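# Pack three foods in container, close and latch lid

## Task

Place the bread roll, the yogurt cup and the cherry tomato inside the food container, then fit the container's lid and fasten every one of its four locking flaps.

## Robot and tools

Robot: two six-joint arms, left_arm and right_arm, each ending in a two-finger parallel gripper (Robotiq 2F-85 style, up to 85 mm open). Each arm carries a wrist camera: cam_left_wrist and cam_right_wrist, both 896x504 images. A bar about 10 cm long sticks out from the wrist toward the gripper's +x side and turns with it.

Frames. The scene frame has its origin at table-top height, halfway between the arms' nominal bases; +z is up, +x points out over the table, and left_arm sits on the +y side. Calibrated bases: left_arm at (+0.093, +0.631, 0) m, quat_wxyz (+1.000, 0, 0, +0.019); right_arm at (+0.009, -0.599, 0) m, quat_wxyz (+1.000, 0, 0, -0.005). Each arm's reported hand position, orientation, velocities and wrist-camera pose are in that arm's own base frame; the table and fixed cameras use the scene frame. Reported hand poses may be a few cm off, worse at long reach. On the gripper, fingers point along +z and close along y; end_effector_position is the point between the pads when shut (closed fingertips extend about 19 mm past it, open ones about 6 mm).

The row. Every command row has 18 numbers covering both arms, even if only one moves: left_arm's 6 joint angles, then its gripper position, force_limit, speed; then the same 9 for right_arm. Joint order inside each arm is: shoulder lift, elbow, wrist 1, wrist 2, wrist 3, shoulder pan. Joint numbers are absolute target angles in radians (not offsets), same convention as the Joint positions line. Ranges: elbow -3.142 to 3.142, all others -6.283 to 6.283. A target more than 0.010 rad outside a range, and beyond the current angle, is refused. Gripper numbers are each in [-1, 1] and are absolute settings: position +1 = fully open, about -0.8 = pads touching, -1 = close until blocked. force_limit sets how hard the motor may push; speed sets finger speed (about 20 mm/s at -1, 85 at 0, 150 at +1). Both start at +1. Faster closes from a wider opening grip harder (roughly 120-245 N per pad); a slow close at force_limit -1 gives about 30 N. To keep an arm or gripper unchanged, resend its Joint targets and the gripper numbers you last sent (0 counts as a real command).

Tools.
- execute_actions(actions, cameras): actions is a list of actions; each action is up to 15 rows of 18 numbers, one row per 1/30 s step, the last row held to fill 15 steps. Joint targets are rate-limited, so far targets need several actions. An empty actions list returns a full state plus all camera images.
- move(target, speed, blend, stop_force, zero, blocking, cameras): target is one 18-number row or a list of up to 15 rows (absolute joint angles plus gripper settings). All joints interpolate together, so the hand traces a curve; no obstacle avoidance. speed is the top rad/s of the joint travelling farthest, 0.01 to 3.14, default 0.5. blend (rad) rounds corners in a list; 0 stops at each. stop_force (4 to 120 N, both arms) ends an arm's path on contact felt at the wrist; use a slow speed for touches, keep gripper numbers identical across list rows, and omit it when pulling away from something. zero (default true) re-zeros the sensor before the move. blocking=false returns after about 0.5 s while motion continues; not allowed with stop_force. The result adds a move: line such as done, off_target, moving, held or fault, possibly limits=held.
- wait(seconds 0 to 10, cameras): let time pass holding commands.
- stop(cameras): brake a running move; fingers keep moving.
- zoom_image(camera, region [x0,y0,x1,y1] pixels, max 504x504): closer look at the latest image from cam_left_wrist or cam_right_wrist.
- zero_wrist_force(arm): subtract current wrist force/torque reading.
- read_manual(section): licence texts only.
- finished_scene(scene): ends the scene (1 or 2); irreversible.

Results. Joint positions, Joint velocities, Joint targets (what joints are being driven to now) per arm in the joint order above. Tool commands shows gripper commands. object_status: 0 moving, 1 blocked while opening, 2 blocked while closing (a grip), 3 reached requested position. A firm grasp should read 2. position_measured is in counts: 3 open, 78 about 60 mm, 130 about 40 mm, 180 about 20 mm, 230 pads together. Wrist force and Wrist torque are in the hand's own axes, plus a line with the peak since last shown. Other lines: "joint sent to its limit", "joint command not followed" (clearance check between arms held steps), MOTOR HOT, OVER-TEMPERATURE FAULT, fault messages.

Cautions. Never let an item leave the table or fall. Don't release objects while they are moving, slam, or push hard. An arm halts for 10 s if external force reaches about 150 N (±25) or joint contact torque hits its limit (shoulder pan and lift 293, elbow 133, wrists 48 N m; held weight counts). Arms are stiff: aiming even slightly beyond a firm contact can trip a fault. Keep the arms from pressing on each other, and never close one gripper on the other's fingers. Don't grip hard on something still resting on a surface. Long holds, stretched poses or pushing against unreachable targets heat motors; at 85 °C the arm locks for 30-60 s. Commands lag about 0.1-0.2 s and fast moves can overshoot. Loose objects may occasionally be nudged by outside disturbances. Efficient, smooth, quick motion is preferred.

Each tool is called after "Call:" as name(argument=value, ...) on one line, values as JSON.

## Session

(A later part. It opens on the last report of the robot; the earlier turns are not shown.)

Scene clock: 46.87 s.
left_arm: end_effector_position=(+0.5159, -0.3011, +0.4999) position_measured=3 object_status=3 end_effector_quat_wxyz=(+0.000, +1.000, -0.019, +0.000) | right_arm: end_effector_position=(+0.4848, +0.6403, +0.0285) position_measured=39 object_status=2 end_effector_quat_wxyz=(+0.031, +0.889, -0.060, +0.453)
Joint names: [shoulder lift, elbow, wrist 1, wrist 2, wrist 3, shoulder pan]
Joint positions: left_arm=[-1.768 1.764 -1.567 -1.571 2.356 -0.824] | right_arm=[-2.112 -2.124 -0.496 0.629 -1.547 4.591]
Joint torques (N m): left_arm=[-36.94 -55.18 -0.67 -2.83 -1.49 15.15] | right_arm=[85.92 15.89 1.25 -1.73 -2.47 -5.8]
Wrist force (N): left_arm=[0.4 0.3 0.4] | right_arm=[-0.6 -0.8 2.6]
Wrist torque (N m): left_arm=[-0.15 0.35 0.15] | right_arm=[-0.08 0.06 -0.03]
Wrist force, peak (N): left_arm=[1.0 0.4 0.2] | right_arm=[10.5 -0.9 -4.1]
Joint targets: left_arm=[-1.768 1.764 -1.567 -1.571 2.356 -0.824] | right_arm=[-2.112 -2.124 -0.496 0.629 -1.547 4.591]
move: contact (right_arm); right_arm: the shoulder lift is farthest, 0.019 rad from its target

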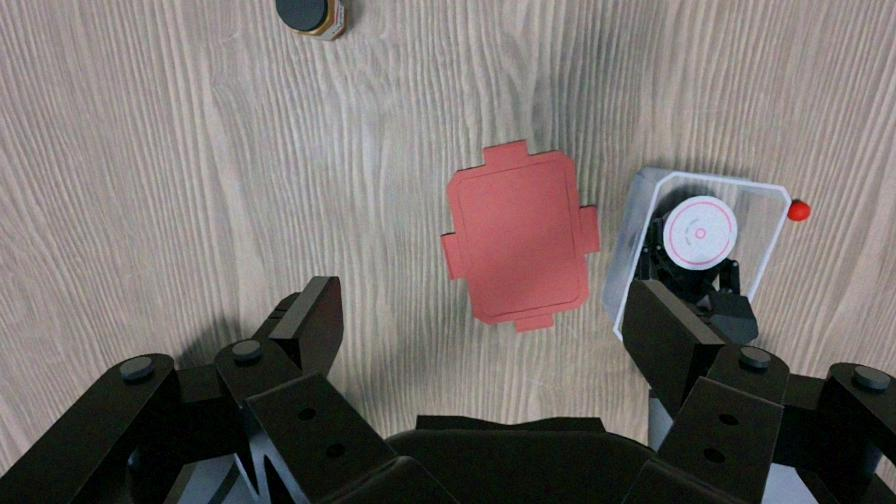

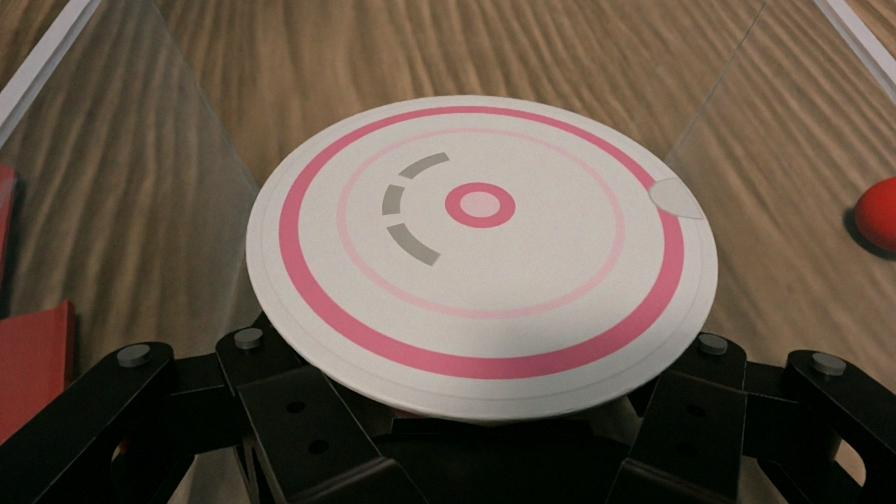

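Call:
move(target=[-1.768,1.764,-1.567,-1.571,2.356,-0.824,1,1,1,-2.112,-2.124,-0.496,0.629,-1.547,4.591,1,-1,-1], cameras=["all"])

Scene clock: 47.97 s.
left_arm: end_effector_position=(+0.5159, -0.3011, +0.4999) position_measured=3 object_status=3 end_effector_quat_wxyz=(+0.000, +1.000, -0.019, +0.000) | right_arm: end_effector_position=(+0.4848, +0.6403, +0.0286) position_measured=3 object_status=0 end_effector_quat_wxyz=(+0.031, +0.889, -0.060, +0.453)
Joint names: [shoulder lift, elbow, wrist 1, wrist 2, wrist 3, shoulder pan]
Joint positions: left_arm=[-1.768 1.764 -1.567 -1.571 2.356 -0.824] | right_arm=[-2.112 -2.124 -0.496 0.629 -1.547 4.591]
Joint torques (N m): left_arm=[-37.66 -56.05 -0.63 -2.83 -1.7 14.6] | right_arm=[81.78 17.08 1.32 -2.16 -2.23 -0.97]
Wrist force (N): left_arm=[0.3 0.3 0.2] | right_arm=[-0.5 -0.7 1.0]
Wrist torque (N m): left_arm=[-0.14 0.38 0.15] | right_arm=[-0.08 0.06 -0.04]
Wrist force, peak (N): left_arm=[0.6 0.7 0.5] | right_arm=[-1.7 -1.0 2.7]
Joint targets: left_arm=[-1.768 1.764 -1.567 -1.571 2.356 -0.824] | right_arm=[-2.112 -2.124 -0.496 0.629 -1.547 4.591]
move: done

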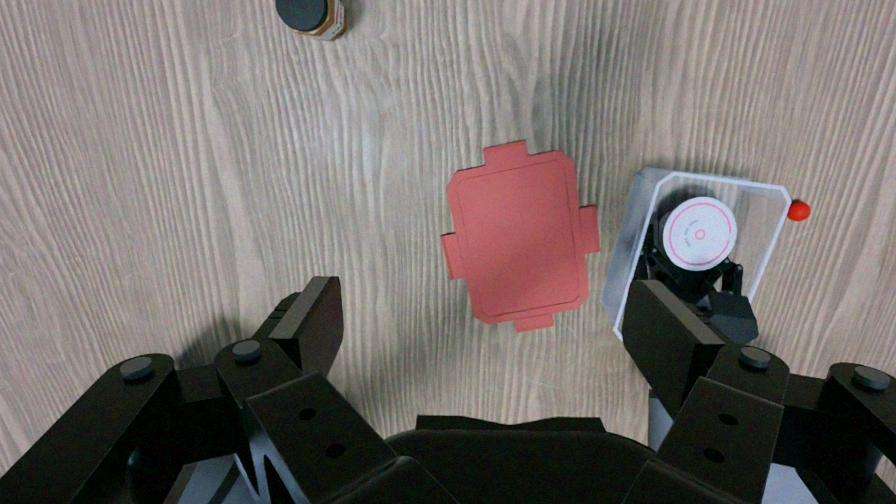

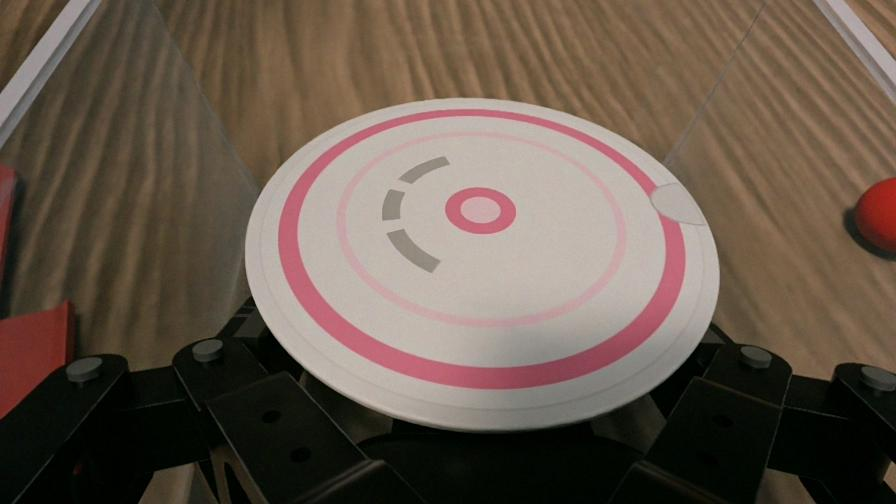

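Call:
move(target=[[-1.768,1.764,-1.567,-1.571,2.356,-0.824,1,1,1,-2.1087,-2.1324,-0.5296,0.6297,-1.4986,4.620,1,-1,-1],[-1.768,1.764,-1.567,-1.571,2.356,-0.824,1,1,1,-1.861,-2.0995,-1.111,0.6786,-1.1218,4.8535,1,-1,-1]], speed=[0.06,0.4], cameras=["all"])

Scene clock: 51.47 s.
left_arm: end_effector_position=(+0.5159, -0.3011, +0.4999) position_measured=3 object_status=3 end_effector_quat_wxyz=(+0.000, +1.000, -0.019, +0.000) | right_arm: end_effector_position=(+0.3048, +0.6647, +0.1413) position_measured=3 object_status=3 end_effector_quat_wxyz=(+0.031, +0.889, -0.060, +0.453)
Joint names: [shoulder lift, elbow, wrist 1, wrist 2, wrist 3, shoulder pan]
Joint positions: left_arm=[-1.768 1.764 -1.567 -1.571 2.356 -0.824] | right_arm=[-1.861 -2.1 -1.111 0.679 -1.122 4.853]
Joint torques (N m): left_arm=[-39.44 -56.58 -0.6 -2.88 -1.81 15.94] | right_arm=[73.44 47.17 0 -0.23 2.14 18.63]
Wrist force (N): left_arm=[0.5 0.5 0.1] | right_arm=[0.2 -1.0 1.1]
Wrist torque (N m): left_arm=[-0.12 0.35 0.15] | right_arm=[-0.12 -0.01 -0.20]
Wrist force, peak (N): left_arm=[0.9 0.4 0.6] | right_arm=[117.2 -0.3 -44.8]
Joint targets: left_arm=[-1.768 1.764 -1.567 -1.571 2.356 -0.824] | right_arm=[-1.861 -2.099 -1.111 0.679 -1.122 4.854]
move: done

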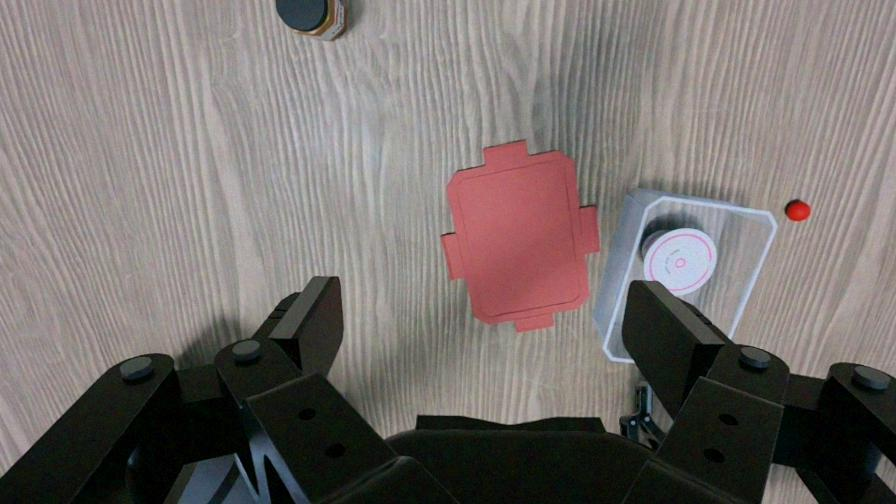

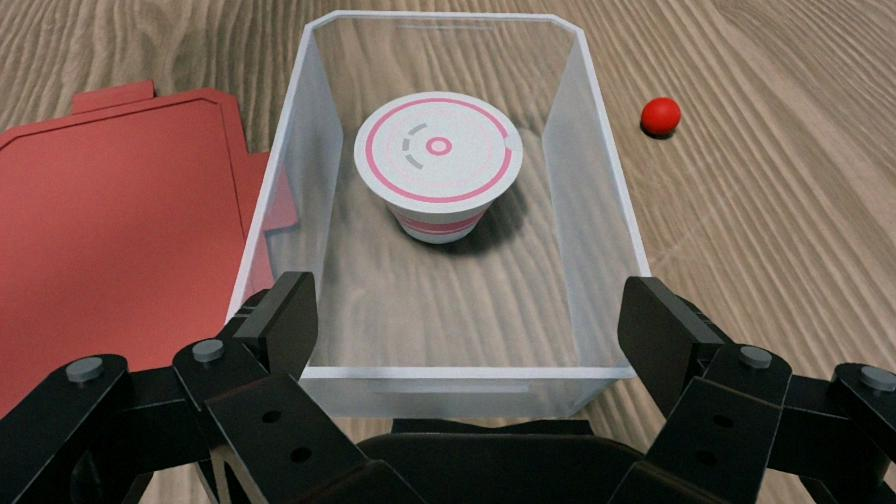

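Call:
zoom_image(camera="cam_left_wrist", region=[580, 170, 820, 380])

Scaled by 2.100 from the camera's 896x504 image, which has a finer 1280x720 frame.

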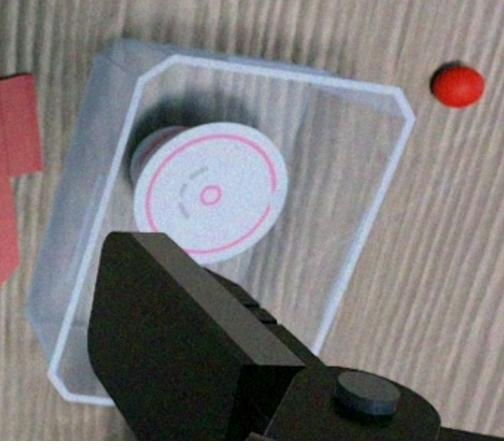

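Call:
move(target=[[-1.768,1.764,-1.567,-1.571,2.356,-0.824,1,1,1,-1.350,-2.333,-1.029,1.571,-2.486,4.017,1,-1,-1],[-1.768,1.764,-1.567,-1.571,2.356,-0.824,1,1,1,-1.670,-2.500,-0.542,1.571,-2.486,4.017,-1,-1,-1]], speed=[0.8,0.4], blend=[0.02,0], cameras=["all"])

Scene clock: 58.17 s.
left_arm: end_effector_position=(+0.5159, -0.3011, +0.4999) position_measured=3 object_status=3 end_effector_quat_wxyz=(+0.000, +1.000, -0.019, +0.000) | right_arm: end_effector_position=(+0.4384, +0.2537, +0.0170) position_measured=88 object_status=0 end_effector_quat_wxyz=(+0.000, +0.994, +0.110, +0.000)
Joint names: [shoulder lift, elbow, wrist 1, wrist 2, wrist 3, shoulder pan]
Joint positions: left_arm=[-1.768 1.764 -1.567 -1.571 2.356 -0.824] | right_arm=[-1.67 -2.5 -0.542 1.571 -2.486 4.017]
Joint torques (N m): left_arm=[-38.58 -56.34 -1.11 -2.22 -1.79 14.44] | right_arm=[27.35 18.9 4.93 1.3 -2.29 -12.96]
Wrist force (N): left_arm=[0.5 0.3 0.3] | right_arm=[-3.5 0.2 -20.7]
Wrist torque (N m): left_arm=[-0.14 0.34 0.15] | right_arm=[-0.08 0.16 -0.23]
Wrist force, peak (N): left_arm=[1.0 0.7 0.3] | right_arm=[-3.4 0.5 -21.3]
Joint targets: left_arm=[-1.768 1.764 -1.567 -1.571 2.356 -0.824] | right_arm=[-1.670 -2.500 -0.542 1.571 -2.486 4.017]
move: done

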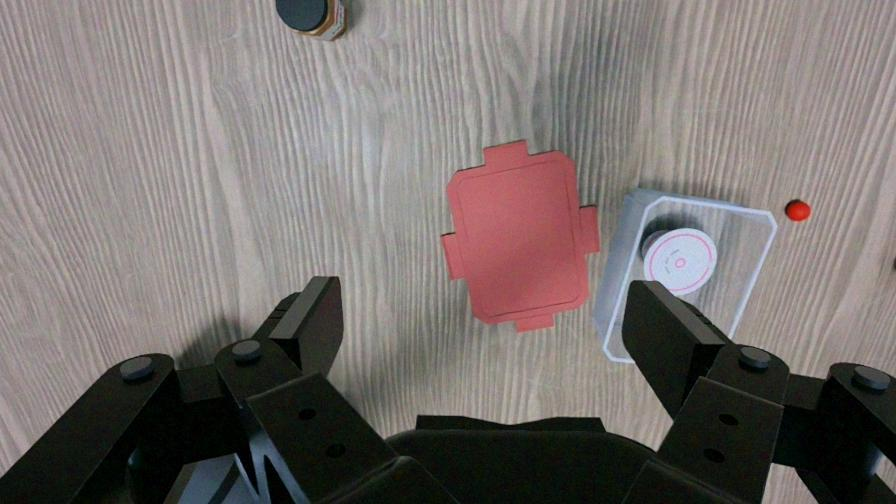

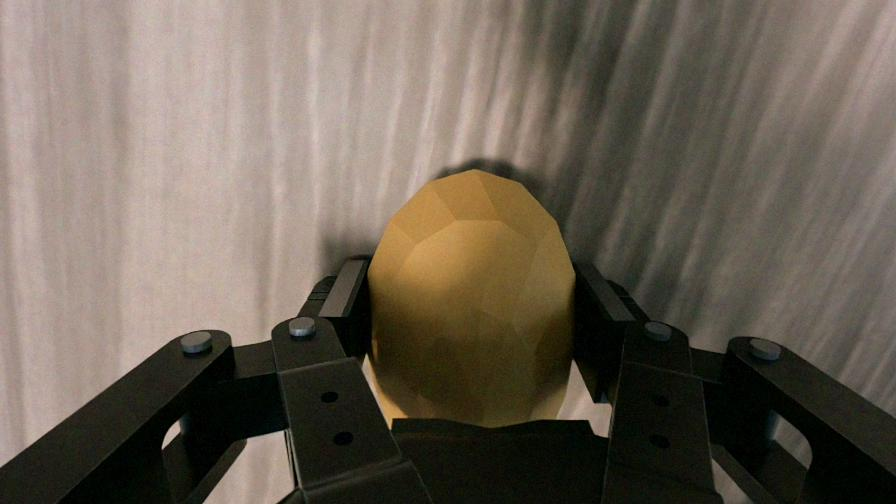

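Call:
move(target=[[-1.768,1.764,-1.567,-1.571,2.356,-0.824,1,1,1,-1.350,-2.333,-1.029,1.571,-2.486,4.017,-1,-1,-1],[-1.768,1.764,-1.567,-1.571,2.356,-0.824,1,1,1,-1.8163,-1.943,-0.953,1.571,-1.718,4.425,-1,-1,-1]], speed=[0.5,0.5], blend=[0.05,0], cameras=["all"])

Scene clock: 62.23 s.
left_arm: end_effector_position=(+0.5159, -0.3011, +0.4999) position_measured=3 object_status=3 end_effector_quat_wxyz=(+0.000, +1.000, -0.019, +0.000) | right_arm: end_effector_position=(+0.3753, +0.6552, +0.1601) position_measured=88 object_status=2 end_effector_quat_wxyz=(+0.000, +0.998, -0.070, +0.000)
Joint names: [shoulder lift, elbow, wrist 1, wrist 2, wrist 3, shoulder pan]
Joint positions: left_arm=[-1.768 1.764 -1.567 -1.571 2.356 -0.824] | right_arm=[-1.816 -1.943 -0.953 1.571 -1.718 4.425]
Joint torques (N m): left_arm=[-38.33 -55.97 -0.51 -2.43 -1.97 16] | right_arm=[52.18 53.38 8.02 -0.75 2.71 15.15]
Wrist force (N): left_arm=[0.9 0.3 0.3] | right_arm=[0.2 -2.0 1.9]
Wrist torque (N m): left_arm=[-0.15 0.28 0.15] | right_arm=[-0.20 0.21 -0.40]
Wrist force, peak (N): left_arm=[0.9 0.8 0.4] | right_arm=[-3.6 0.5 -21.4]
Joint targets: left_arm=[-1.768 1.764 -1.567 -1.571 2.356 -0.824] | right_arm=[-1.816 -1.943 -0.953 1.571 -1.718 4.425]
move: done

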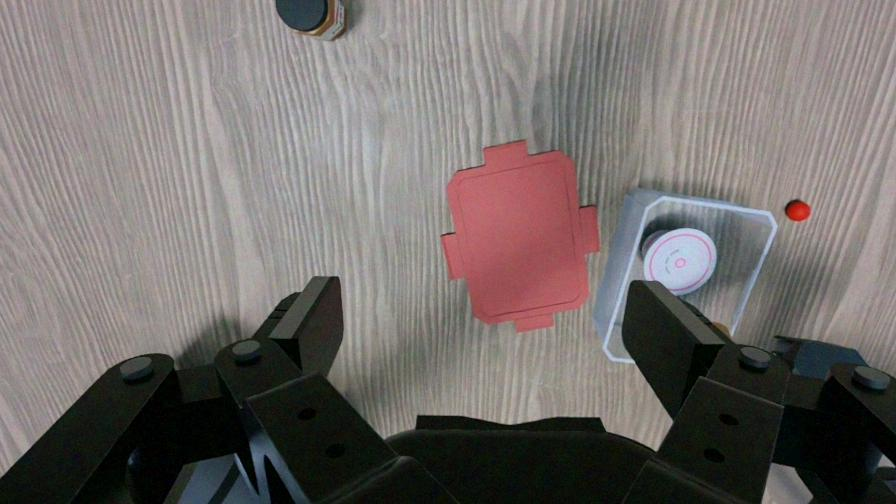

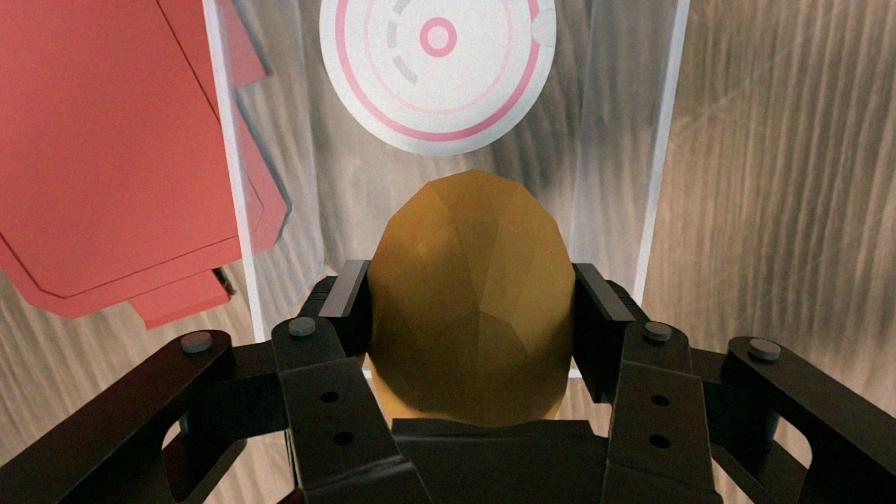

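Call:
move(target=[[-1.768,1.764,-1.567,-1.571,2.356,-0.824,1,1,1,-1.8843,-1.984,-0.844,1.571,-1.7006,4.4426,-1,-1,-1],[-1.768,1.764,-1.567,-1.571,2.356,-0.824,1,1,1,-1.9847,-2.024,-0.7037,1.571,-1.7006,4.4426,-1,-1,-1]], speed=[0.2,0.1], stop_force=7, cameras=["cam_right_wrist"])

Scene clock: 65.53 s.
left_arm: end_effector_position=(+0.5159, -0.3011, +0.4999) position_measured=3 object_status=3 end_effector_quat_wxyz=(+0.000, +1.000, -0.019, +0.000) | right_arm: end_effector_position=(+0.3640, +0.6631, +0.0220) position_measured=88 object_status=2 end_effector_quat_wxyz=(+0.000, +0.998, -0.070, +0.000)
Joint names: [shoulder lift, elbow, wrist 1, wrist 2, wrist 3, shoulder pan]
Joint positions: left_arm=[-1.768 1.764 -1.567 -1.571 2.356 -0.824] | right_arm=[-1.985 -2.024 -0.704 1.571 -1.701 4.443]
Joint torques (N m): left_arm=[-39.32 -55.59 -0.51 -2.64 -1.75 15.78] | right_arm=[59.79 25.19 8.01 -1.18 1.79 19.44]
Wrist force (N): left_arm=[0.5 0.4 0.0] | right_arm=[0.7 -0.8 1.4]
Wrist torque (N m): left_arm=[-0.14 0.34 0.14] | right_arm=[0.04 0.18 -0.37]
Wrist force, peak (N): left_arm=[0.7 0.7 0.5] | right_arm=[-0.6 -1.3 3.1]
Joint targets: left_arm=[-1.768 1.764 -1.567 -1.571 2.356 -0.824] | right_arm=[-1.985 -2.024 -0.704 1.571 -1.701 4.443]
move: done
Images, in order (width x height): cam_right_wrist 896x504.

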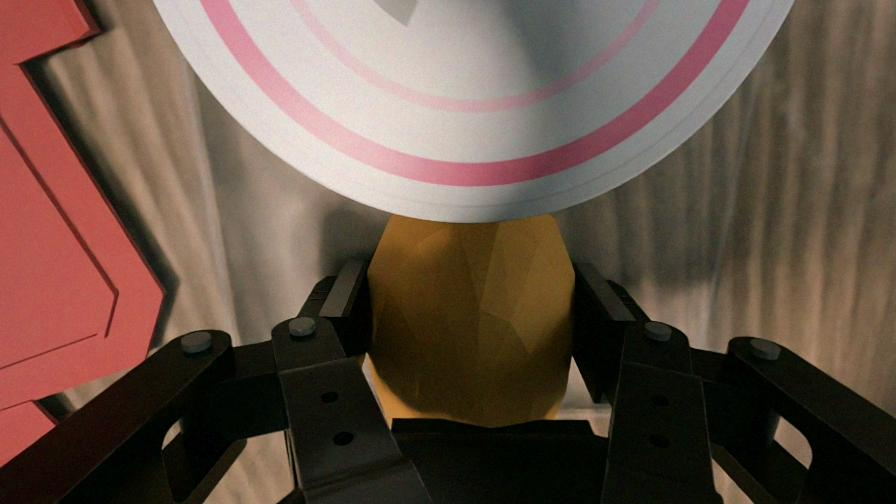

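Call:
move(target=[[-1.768,1.764,-1.567,-1.571,2.356,-0.824,1,1,1,-1.987,-2.024,-0.7015,1.571,-1.7006,4.4426,0.7,-1,-1],[-1.768,1.764,-1.567,-1.571,2.356,-0.824,1,1,1,-1.8843,-1.984,-0.844,1.571,-1.7006,4.4426,0.7,-1,-1],[-1.768,1.764,-1.567,-1.571,2.356,-0.824,1,1,1,-1.800,-1.925,-0.987,1.571,-1.7006,4.4426,0.7,-1,-1]], speed=[0.1,0.3,0.5], blend=[0,0.03,0], cameras=["all"])

Scene clock: 68.23 s.
left_arm: end_effector_position=(+0.5159, -0.3011, +0.4999) position_measured=3 object_status=3 end_effector_quat_wxyz=(+0.000, +1.000, -0.019, +0.000) | right_arm: end_effector_position=(+0.3640, +0.6631, +0.1785) position_measured=41 object_status=3 end_effector_quat_wxyz=(+0.000, +0.998, -0.070, +0.000)
Joint names: [shoulder lift, elbow, wrist 1, wrist 2, wrist 3, shoulder pan]
Joint positions: left_arm=[-1.768 1.764 -1.567 -1.571 2.356 -0.824] | right_arm=[-1.8 -1.925 -0.987 1.571 -1.701 4.443]
Joint torques (N m): left_arm=[-38.51 -56.34 -0.63 -2.62 -1.11 13.68] | right_arm=[74.84 55.74 1.7 -0.76 2.43 15.39]
Wrist force (N): left_arm=[0.6 0.4 0.1] | right_arm=[-0.4 -1.2 0.9]
Wrist torque (N m): left_arm=[-0.13 0.34 0.15] | right_arm=[-0.07 0.29 -0.40]
Wrist force, peak (N): left_arm=[1.0 0.5 0.5] | right_arm=[0.1 -1.0 3.4]
Joint targets: left_arm=[-1.768 1.764 -1.567 -1.571 2.356 -0.824] | right_arm=[-1.800 -1.925 -0.987 1.571 -1.701 4.443]
move: done

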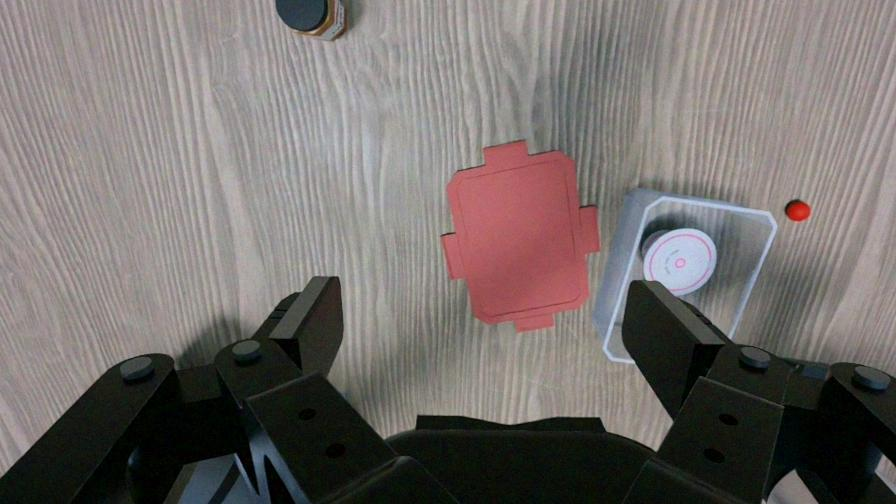

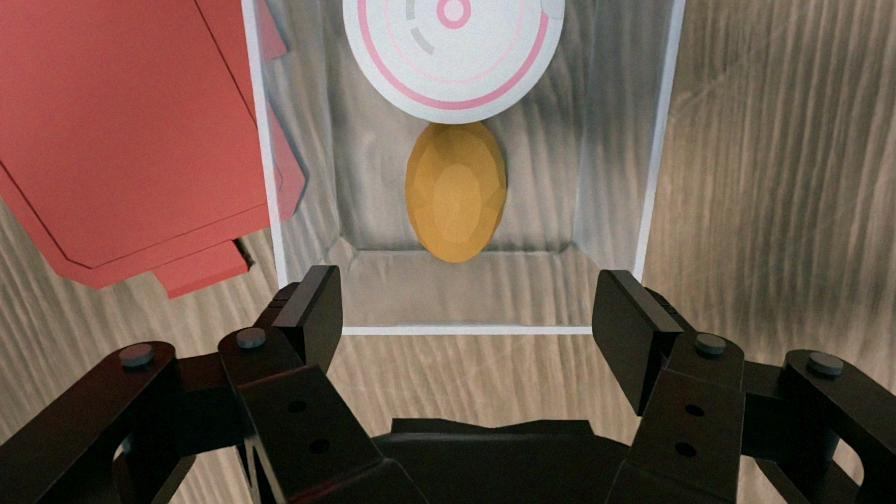

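Call:
move(target=[-1.768,1.764,-1.567,-1.571,2.356,-0.824,1,1,1,-1.752,-2.048,-0.913,1.571,-2.147,4.146,0.2,-1,-1], speed=0.5, cameras=["cam_right_wrist"])

Scene clock: 69.97 s.
left_arm: end_effector_position=(+0.5159, -0.3011, +0.4999) position_measured=3 object_status=3 end_effector_quat_wxyz=(+0.000, +1.000, -0.019, +0.000) | right_arm: end_effector_position=(+0.5129, +0.4823, +0.1497) position_measured=104 object_status=0 end_effector_quat_wxyz=(+0.000, +1.000, +0.005, +0.000)
Joint names: [shoulder lift, elbow, wrist 1, wrist 2, wrist 3, shoulder pan]
Joint positions: left_arm=[-1.768 1.764 -1.567 -1.571 2.356 -0.824] | right_arm=[-1.752 -2.048 -0.913 1.571 -2.147 4.146]
Joint torques (N m): left_arm=[-39.97 -56.32 -0.67 -2.43 -1.08 15.9] | right_arm=[72.11 32.07 7.92 -0.43 -2.97 -12.89]
Wrist force (N): left_arm=[0.5 0.3 0.4] | right_arm=[0.0 -1.5 1.2]
Wrist torque (N m): left_arm=[-0.16 0.35 0.15] | right_arm=[-0.13 0.19 -0.26]
Wrist force, peak (N): left_arm=[0.8 0.8 0.4] | right_arm=[-2.6 -2.6 0.4]
Joint targets: left_arm=[-1.768 1.764 -1.567 -1.571 2.356 -0.824] | right_arm=[-1.752 -2.048 -0.913 1.571 -2.147 4.146]
move: done
Images, in order (width x height): cam_right_wrist 896x504.

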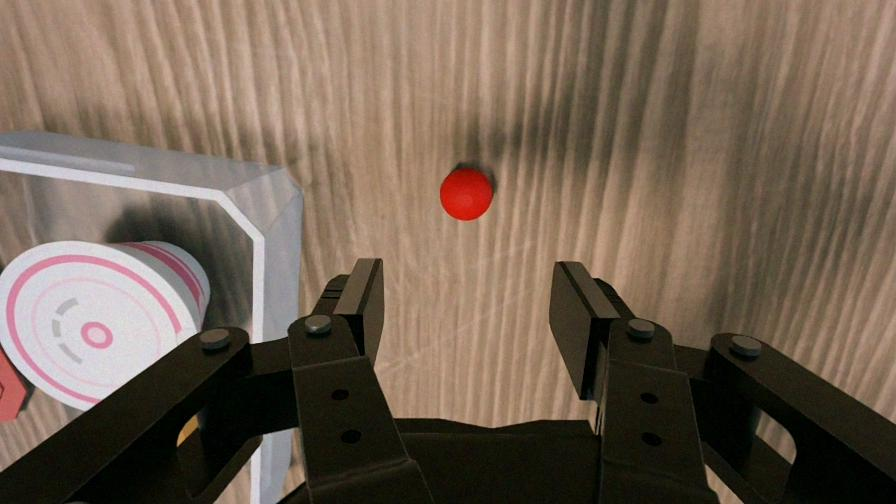

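Call:
move(target=[[-1.768,1.764,-1.567,-1.571,2.356,-0.824,1,1,1,-1.921,-2.1305,-0.661,1.571,-2.151,4.142,-1,-1,-1],[-1.768,1.764,-1.567,-1.571,2.356,-0.824,1,1,1,-1.752,-2.048,-0.913,1.571,-2.147,4.146,-1,-1,-1],[-1.768,1.764,-1.567,-1.571,2.356,-0.824,1,1,1,-1.754,-2.045,-0.913,1.571,-0.122,4.451,-1,-1,-1]], speed=[0.3,0.3,0.8], blend=[0,0.05,0], cameras=["cam_right_wrist"])

Scene clock: 75.67 s.
left_arm: end_effector_position=(+0.5159, -0.3011, +0.4999) position_measured=3 object_status=3 end_effector_quat_wxyz=(+0.000, +1.000, -0.019, +0.000) | right_arm: end_effector_position=(+0.3450, +0.6158, +0.1500) position_measured=165 object_status=2 end_effector_quat_wxyz=(+0.000, -0.656, +0.755, +0.000)
Joint names: [shoulder lift, elbow, wrist 1, wrist 2, wrist 3, shoulder pan]
Joint positions: left_arm=[-1.768 1.764 -1.567 -1.571 2.356 -0.824] | right_arm=[-1.754 -2.045 -0.913 1.571 -0.122 4.451]
Joint torques (N m): left_arm=[-38.43 -55.31 -0.7 -2.48 -1.09 14.71] | right_arm=[49.63 54.14 1.13 -0.8 1.83 18.72]
Wrist force (N): left_arm=[0.5 0.7 0.4] | right_arm=[-0.3 -1.7 1.3]
Wrist torque (N m): left_arm=[-0.08 0.35 0.15] | right_arm=[-0.16 0.26 -0.40]
Wrist force, peak (N): left_arm=[0.6 0.9 0.5] | right_arm=[-0.3 -0.4 -7.6]
Joint targets: left_arm=[-1.768 1.764 -1.567 -1.571 2.356 -0.824] | right_arm=[-1.754 -2.045 -0.913 1.571 -0.122 4.451]
move: done
Images, in order (width x height): cam_right_wrist 896x504.

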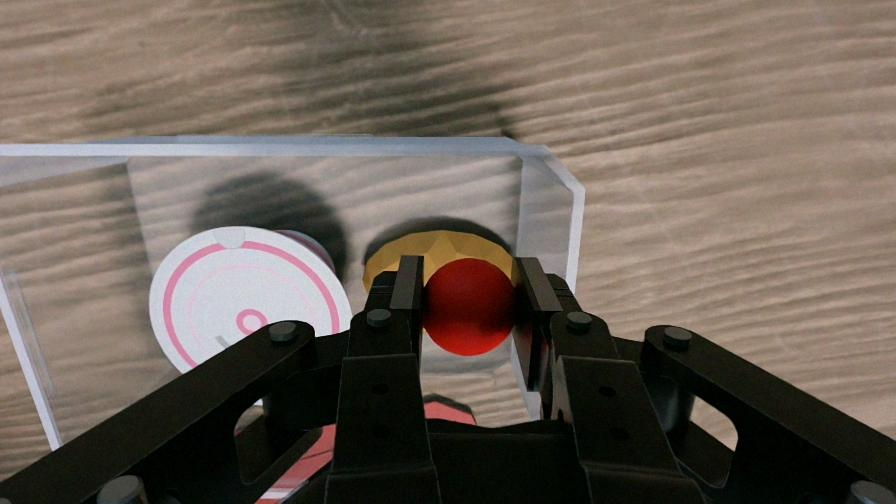

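Call:
move(target=[[-1.768,1.764,-1.567,-1.571,2.356,-0.824,1,1,1,-1.9065,-2.120,-0.686,1.571,-0.122,4.451,-0.3,-1,-1],[-1.768,1.764,-1.567,-1.571,2.356,-0.824,1,1,1,-1.754,-2.045,-0.913,1.571,-0.122,4.451,-0.3,-1,-1]], speed=[0.15,0.3], cameras=["all"])

Scene clock: 79.20 s.
left_arm: end_effector_position=(+0.5159, -0.3011, +0.4999) position_measured=3 object_status=3 end_effector_quat_wxyz=(+0.000, +1.000, -0.019, +0.000) | right_arm: end_effector_position=(+0.3449, +0.6158, +0.1499) position_measured=165 object_status=2 end_effector_quat_wxyz=(+0.000, -0.656, +0.755, +0.000)
Joint names: [shoulder lift, elbow, wrist 1, wrist 2, wrist 3, shoulder pan]
Joint positions: left_arm=[-1.768 1.764 -1.567 -1.571 2.356 -0.824] | right_arm=[-1.754 -2.045 -0.913 1.571 -0.122 4.451]
Joint torques (N m): left_arm=[-37.31 -56.16 -0.75 -2.23 -0.98 14.33] | right_arm=[73.35 52.87 1.04 1.05 1.74 2.16]
Wrist force (N): left_arm=[0.4 0.3 0.3] | right_arm=[0.1 -1.5 1.6]
Wrist torque (N m): left_arm=[-0.15 0.35 0.15] | right_arm=[-0.10 0.19 -0.40]
Wrist force, peak (N): left_arm=[0.7 0.6 0.7] | right_arm=[3.9 -2.9 -41.3]
Joint targets: left_arm=[-1.768 1.764 -1.567 -1.571 2.356 -0.824] | right_arm=[-1.754 -2.045 -0.913 1.571 -0.122 4.451]
move: done

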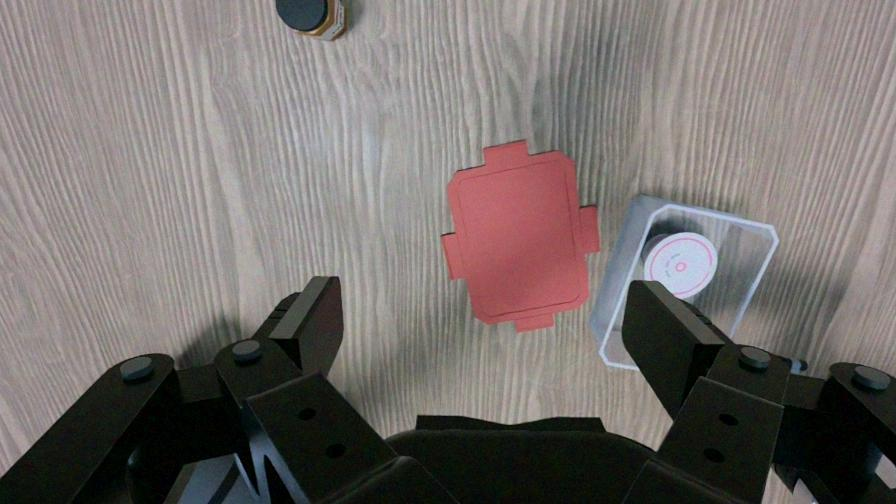

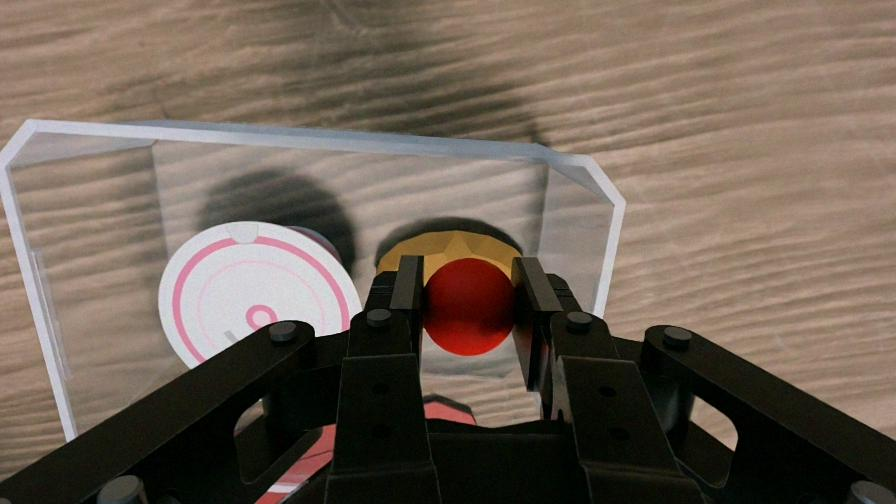

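Call:
move(target=[[-1.768,1.764,-1.567,-1.571,2.356,-0.824,1,1,1,-1.7666,-2.029,-0.9165,1.571,-0.096,4.4064,-0.3,-1,-1],[-1.768,1.764,-1.567,-1.571,2.356,-0.824,1,1,1,-1.9173,-2.103,-0.692,1.571,-0.096,4.4064,-0.3,-1,-1]], speed=[0.15,0.1], stop_force=6, cameras=["cam_right_wrist"])

Scene clock: 83.10 s.
left_arm: end_effector_position=(+0.5159, -0.3011, +0.4999) position_measured=3 object_status=3 end_effector_quat_wxyz=(+0.000, +1.000, -0.019, +0.000) | right_arm: end_effector_position=(+0.3747, +0.6081, +0.0330) position_measured=165 object_status=2 end_effector_quat_wxyz=(+0.000, -0.629, +0.777, +0.000)
Joint names: [shoulder lift, elbow, wrist 1, wrist 2, wrist 3, shoulder pan]
Joint positions: left_arm=[-1.768 1.764 -1.567 -1.571 2.356 -0.824] | right_arm=[-1.917 -2.103 -0.692 1.571 -0.096 4.406]
Joint torques (N m): left_arm=[-37.49 -55.46 -0.45 -2.36 -0.92 14.5] | right_arm=[53.49 23.8 8.1 1.42 2 -13.86]
Wrist force (N): left_arm=[0.3 0.6 0.4] | right_arm=[0.3 -0.9 1.1]
Wrist torque (N m): left_arm=[-0.10 0.37 0.15] | right_arm=[0.05 0.11 -0.43]
Wrist force, peak (N): left_arm=[0.6 0.9 0.3] | right_arm=[0.7 -2.5 2.0]
Joint targets: left_arm=[-1.768 1.764 -1.567 -1.571 2.356 -0.824] | right_arm=[-1.917 -2.103 -0.692 1.571 -0.096 4.406]
move: done
Images, in order (width x height): cam_right_wrist 896x504.

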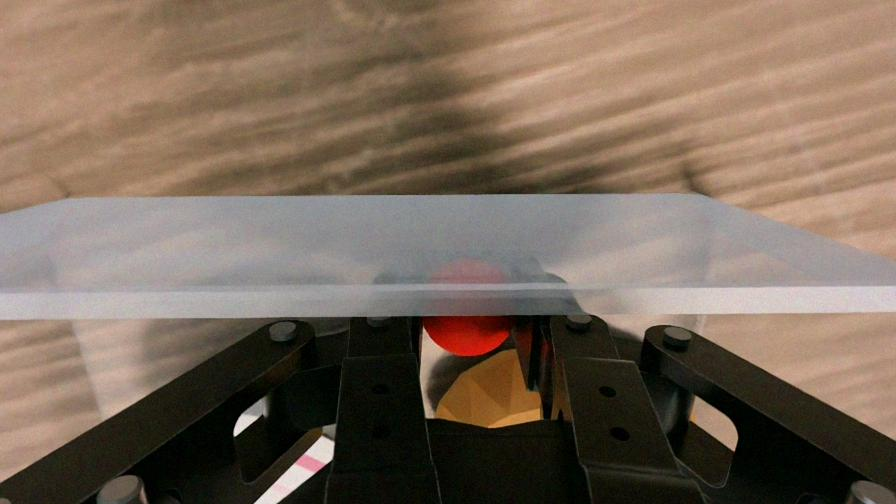

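Call:
move(target=[-1.768,1.764,-1.567,-1.571,2.356,-0.824,1,1,1,-1.9289,-2.1068,-0.6767,1.571,-0.096,4.4064,-0.3,-1,-1], speed=0.03, stop_force=5)

Call:
move(target=[[-1.768,1.764,-1.567,-1.571,2.356,-0.824,1,1,1,-1.9289,-2.1068,-0.6767,1.571,-0.096,4.4064,0,-1,-1],[-1.768,1.764,-1.567,-1.571,2.356,-0.824,1,1,1,-1.7666,-2.029,-0.9165,1.571,-0.096,4.4064,0,-1,-1]], speed=[0.2,0.25], cameras=["all"])

Scene clock: 84.73 s.
left_arm: end_effector_position=(+0.5159, -0.3011, +0.4999) position_measured=3 object_status=3 end_effector_quat_wxyz=(+0.000, +1.000, -0.019, +0.000) | right_arm: end_effector_position=(+0.3746, +0.6079, +0.0250) position_measured=165 object_status=2 end_effector_quat_wxyz=(+0.000, -0.629, +0.777, +0.000)
Joint names: [shoulder lift, elbow, wrist 1, wrist 2, wrist 3, shoulder pan]
Joint positions: left_arm=[-1.768 1.764 -1.567 -1.571 2.356 -0.824] | right_arm=[-1.929 -2.107 -0.677 1.571 -0.096 4.406]
Joint torques (N m): left_arm=[-38.62 -55.33 -0.96 -2.28 -0.93 16] | right_arm=[52.84 24.4 8.01 1.32 1.8 -13.4]
Wrist force (N): left_arm=[0.6 0.2 0.5] | right_arm=[-0.7 -0.3 1.2]
Wrist torque (N m): left_arm=[-0.17 0.32 0.15] | right_arm=[0.15 0.26 -0.42]
Wrist force, peak (N): left_arm=[0.6 0.7 0.6] | right_arm=[-0.5 -1.2 1.6]
Joint targets: left_arm=[-1.768 1.764 -1.567 -1.571 2.356 -0.824] | right_arm=[-1.929 -2.107 -0.677 1.571 -0.096 4.406]
move: done

Scene clock: 87.17 s.
left_arm: end_effector_position=(+0.5159, -0.3011, +0.4999) position_measured=3 object_status=3 end_effector_quat_wxyz=(+0.000, +1.000, -0.019, +0.000) | right_arm: end_effector_position=(+0.3747, +0.6081, +0.1500) position_measured=128 object_status=3 end_effector_quat_wxyz=(+0.000, -0.629, +0.777, +0.000)
Joint names: [shoulder lift, elbow, wrist 1, wrist 2, wrist 3, shoulder pan]
Joint positions: left_arm=[-1.768 1.764 -1.567 -1.571 2.356 -0.824] | right_arm=[-1.767 -2.029 -0.916 1.571 -0.096 4.406]
Joint torques (N m): left_arm=[-38.45 -55.58 -0.59 -2.35 -0.91 15.68] | right_arm=[71.3 54.07 1.33 1.32 1.94 -9.09]
Wrist force (N): left_arm=[0.5 0.3 0.2] | right_arm=[0.3 -1.3 1.4]
Wrist torque (N m): left_arm=[-0.16 0.35 0.15] | right_arm=[-0.05 0.16 -0.42]
Wrist force, peak (N): left_arm=[0.7 0.9 0.5] | right_arm=[1.0 -0.7 3.0]
Joint targets: left_arm=[-1.768 1.764 -1.567 -1.571 2.356 -0.824] | right_arm=[-1.767 -2.029 -0.917 1.571 -0.096 4.406]
move: done

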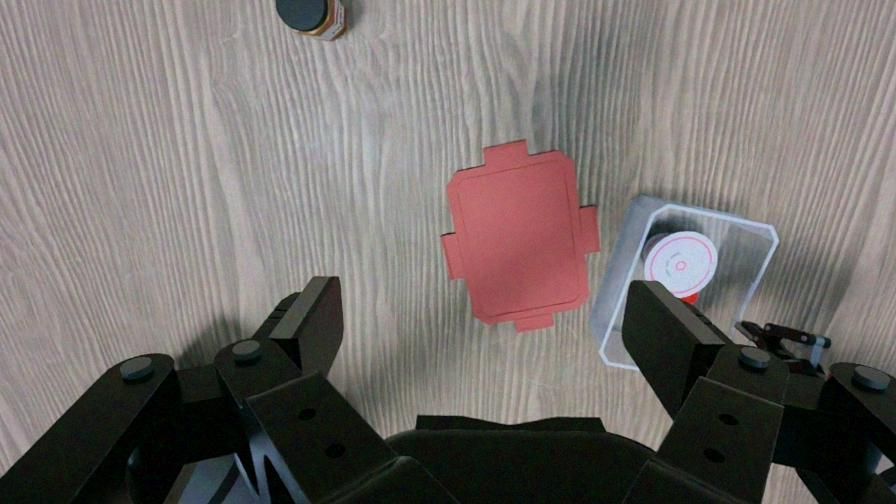

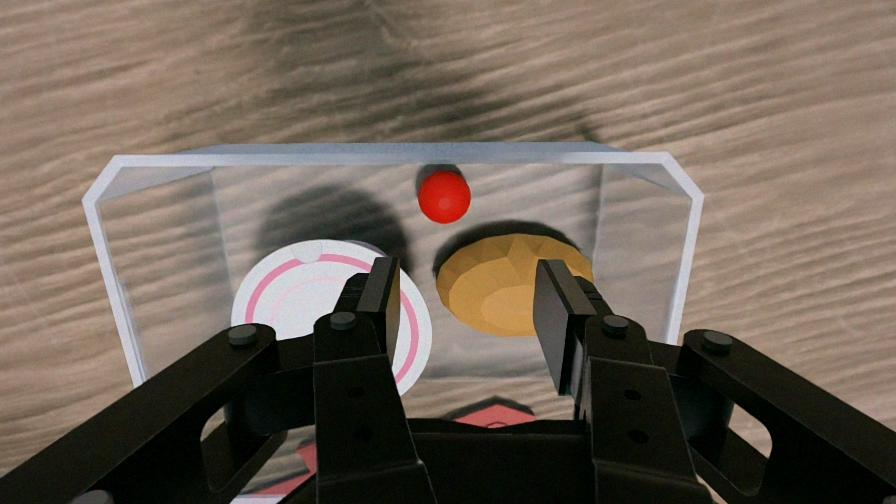

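Call:
move(target=[-1.8476,2.2736,-1.997,-1.571,1.712,-1.255,1,1,1,-1.482,-1.673,-1.557,1.571,-2.487,3.806,1,1,1], speed=0.8, cameras=["all"])

Call:
zoom_image(camera="cam_left_wrist", region=[200, 0, 700, 300])

Scene clock: 91.63 s.
left_arm: end_effector_position=(+0.3124, -0.3955, +0.2500) position_measured=3 object_status=3 end_effector_quat_wxyz=(+0.000, +0.996, +0.087, +0.000) | right_arm: end_effector_position=(+0.6089, +0.2558, +0.4994) position_measured=3 object_status=3 end_effector_quat_wxyz=(+0.000, +1.000, +0.005, +0.000)
Joint names: [shoulder lift, elbow, wrist 1, wrist 2, wrist 3, shoulder pan]
Joint positions: left_arm=[-1.848 2.274 -1.997 -1.571 1.712 -1.255] | right_arm=[-1.482 -1.673 -1.557 1.571 -2.487 3.806]
Joint torques (N m): left_arm=[-28.95 -37.61 -7.12 -2.24 -2.94 -15.12] | right_arm=[56.4 62.97 0.98 1.07 -2.64 -13.28]
Wrist force (N): left_arm=[0.1 0.5 0.2] | right_arm=[-0.3 -1.5 1.1]
Wrist torque (N m): left_arm=[-0.12 0.42 0.14] | right_arm=[-0.02 0.20 -0.24]
Wrist force, peak (N): left_arm=[1.1 0.6 0.6] | right_arm=[-0.4 -2.5 1.5]
Joint targets: left_arm=[-1.848 2.274 -1.997 -1.571 1.712 -1.255] | right_arm=[-1.482 -1.673 -1.557 1.571 -2.487 3.806]
move: done

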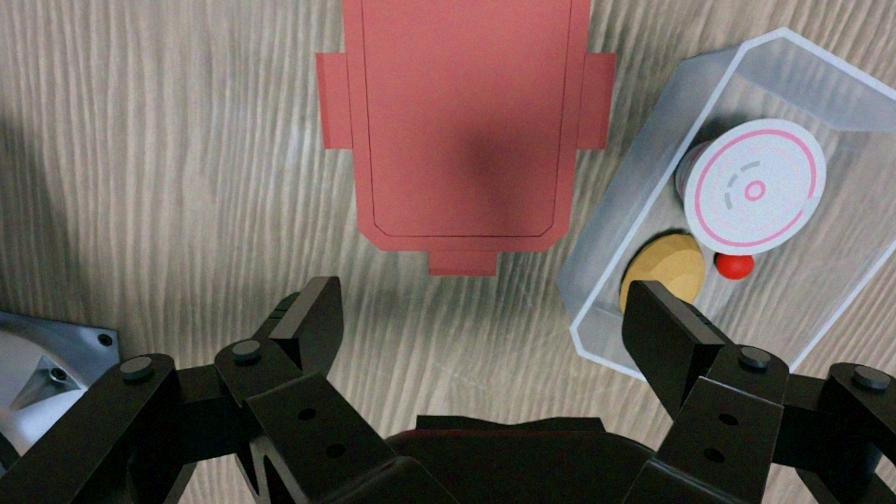

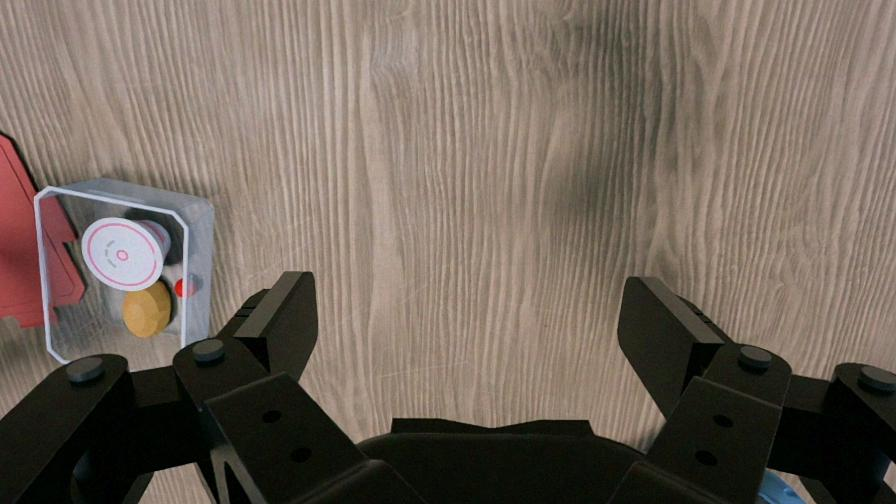

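Scaled by 1.008 from the camera's 896x504 image, which has a finer 1280x720 frame.

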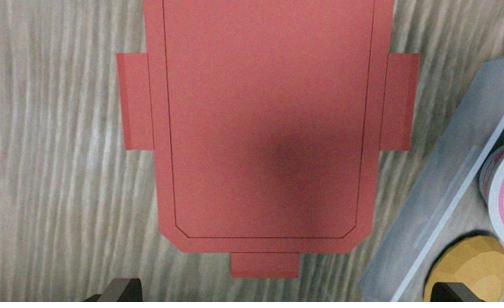

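Call:
move(target=[-1.8172,2.4563,-2.2101,-1.571,0.292,-1.1034,1,1,1,-1.482,-1.673,-1.557,1.571,-2.487,3.806,1,1,1], speed=0.8, cameras=["cam_left_wrist"])

Call:
zoom_image(camera="cam_left_wrist", region=[340, 60, 620, 280])

Scene clock: 95.33 s.
left_arm: end_effector_position=(+0.3488, -0.3047, +0.1501) position_measured=3 object_status=3 end_effector_quat_wxyz=(+0.000, +0.643, +0.766, +0.000) | right_arm: end_effector_position=(+0.6089, +0.2558, +0.4994) position_measured=3 object_status=3 end_effector_quat_wxyz=(+0.000, +1.000, +0.005, +0.000)
Joint names: [shoulder lift, elbow, wrist 1, wrist 2, wrist 3, shoulder pan]
Joint positions: left_arm=[-1.817 2.456 -2.21 -1.571 0.292 -1.103] | right_arm=[-1.482 -1.673 -1.557 1.571 -2.487 3.806]
Joint torques (N m): left_arm=[-4.36 -33.76 -6.96 -2.2 -3.71 16.46] | right_arm=[56.38 63.83 0.91 1.27 -2.09 -12.13]
Wrist force (N): left_arm=[0.4 0.2 0.4] | right_arm=[-0.1 -1.7 0.9]
Wrist torque (N m): left_arm=[-0.19 0.37 0.14] | right_arm=[-0.04 0.17 -0.26]
Wrist force, peak (N): left_arm=[1.0 0.8 1.1] | right_arm=[-0.7 -2.5 1.1]
Joint targets: left_arm=[-1.817 2.456 -2.210 -1.571 0.292 -1.103] | right_arm=[-1.482 -1.673 -1.557 1.571 -2.487 3.806]
move: done
Images, in order (width x height): cam_left_wrist 896x504.

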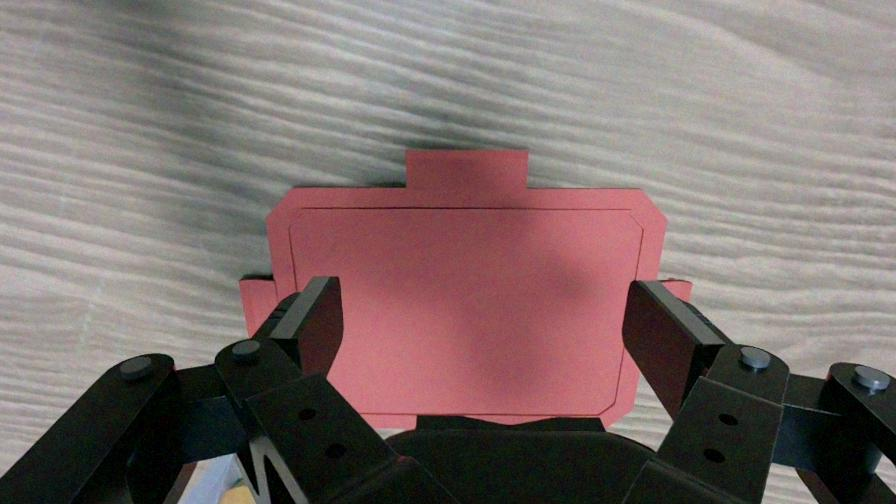

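Scaled by 1.800 from the camera's 896x504 image, which has a finer 1280x720 frame.

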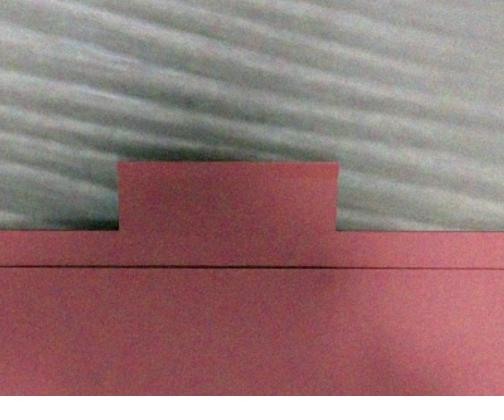

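Call:
move(target=[[-1.5959,2.5902,-2.5653,-1.571,0.3035,-1.0921,1,1,1,-1.482,-1.673,-1.557,1.571,-2.487,3.806,1,1,1],[-1.5136,2.6097,-2.6671,-1.571,0.3035,-1.0921,1,1,1,-1.482,-1.673,-1.557,1.571,-2.487,3.806,1,1,1]], speed=[0.3,0.04], stop_force=6, cameras=["cam_left_wrist"])

Scene clock: 100.63 s.
left_arm: end_effector_position=(+0.3463, -0.2894, +0.0053) position_measured=3 object_status=3 end_effector_quat_wxyz=(+0.000, +0.643, +0.766, +0.000) | right_arm: end_effector_position=(+0.6089, +0.2558, +0.4994) position_measured=3 object_status=3 end_effector_quat_wxyz=(+0.000, +1.000, +0.005, +0.000)
Joint names: [shoulder lift, elbow, wrist 1, wrist 2, wrist 3, shoulder pan]
Joint positions: left_arm=[-1.528 2.606 -2.649 -1.571 0.304 -1.092] | right_arm=[-1.482 -1.673 -1.557 1.571 -2.487 3.806]
Joint torques (N m): left_arm=[-35.27 -28.98 -1.97 3.34 0.79 5.11] | right_arm=[57.05 64.09 1.27 1.02 -2.37 -12.07]
Wrist force (N): left_arm=[-0.3 0.4 -1.3] | right_arm=[-0.3 -2.2 0.8]
Wrist torque (N m): left_arm=[-0.08 0.42 -0.01] | right_arm=[-0.13 0.19 -0.25]
Wrist force, peak (N): left_arm=[12.9 -2.5 -72.8] | right_arm=[-0.4 -2.3 1.2]
Joint targets: left_arm=[-1.528 2.606 -2.649 -1.571 0.303 -1.092] | right_arm=[-1.482 -1.673 -1.557 1.571 -2.487 3.806]
move: contact (left_arm); path passed 1 of 2 targets; left_arm: the wrist 1 is farthest, 0.018 rad from its target
Images, in order (width x height): cam_left_wrist 896x504.

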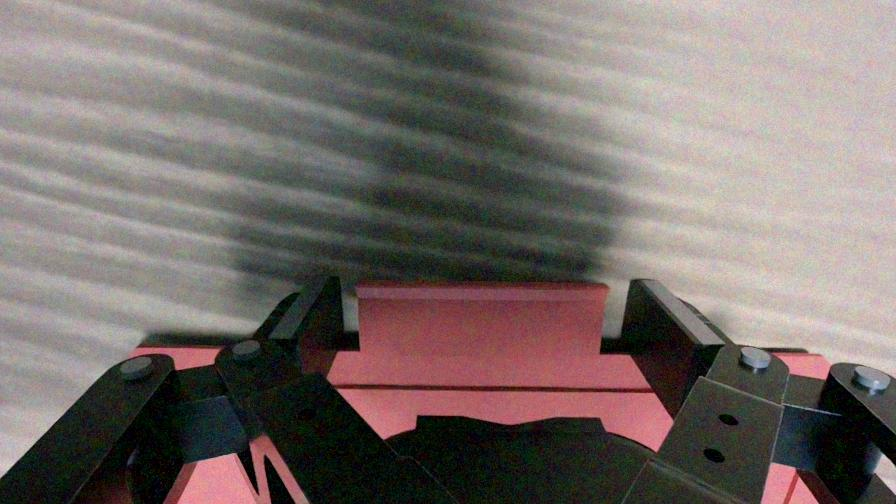

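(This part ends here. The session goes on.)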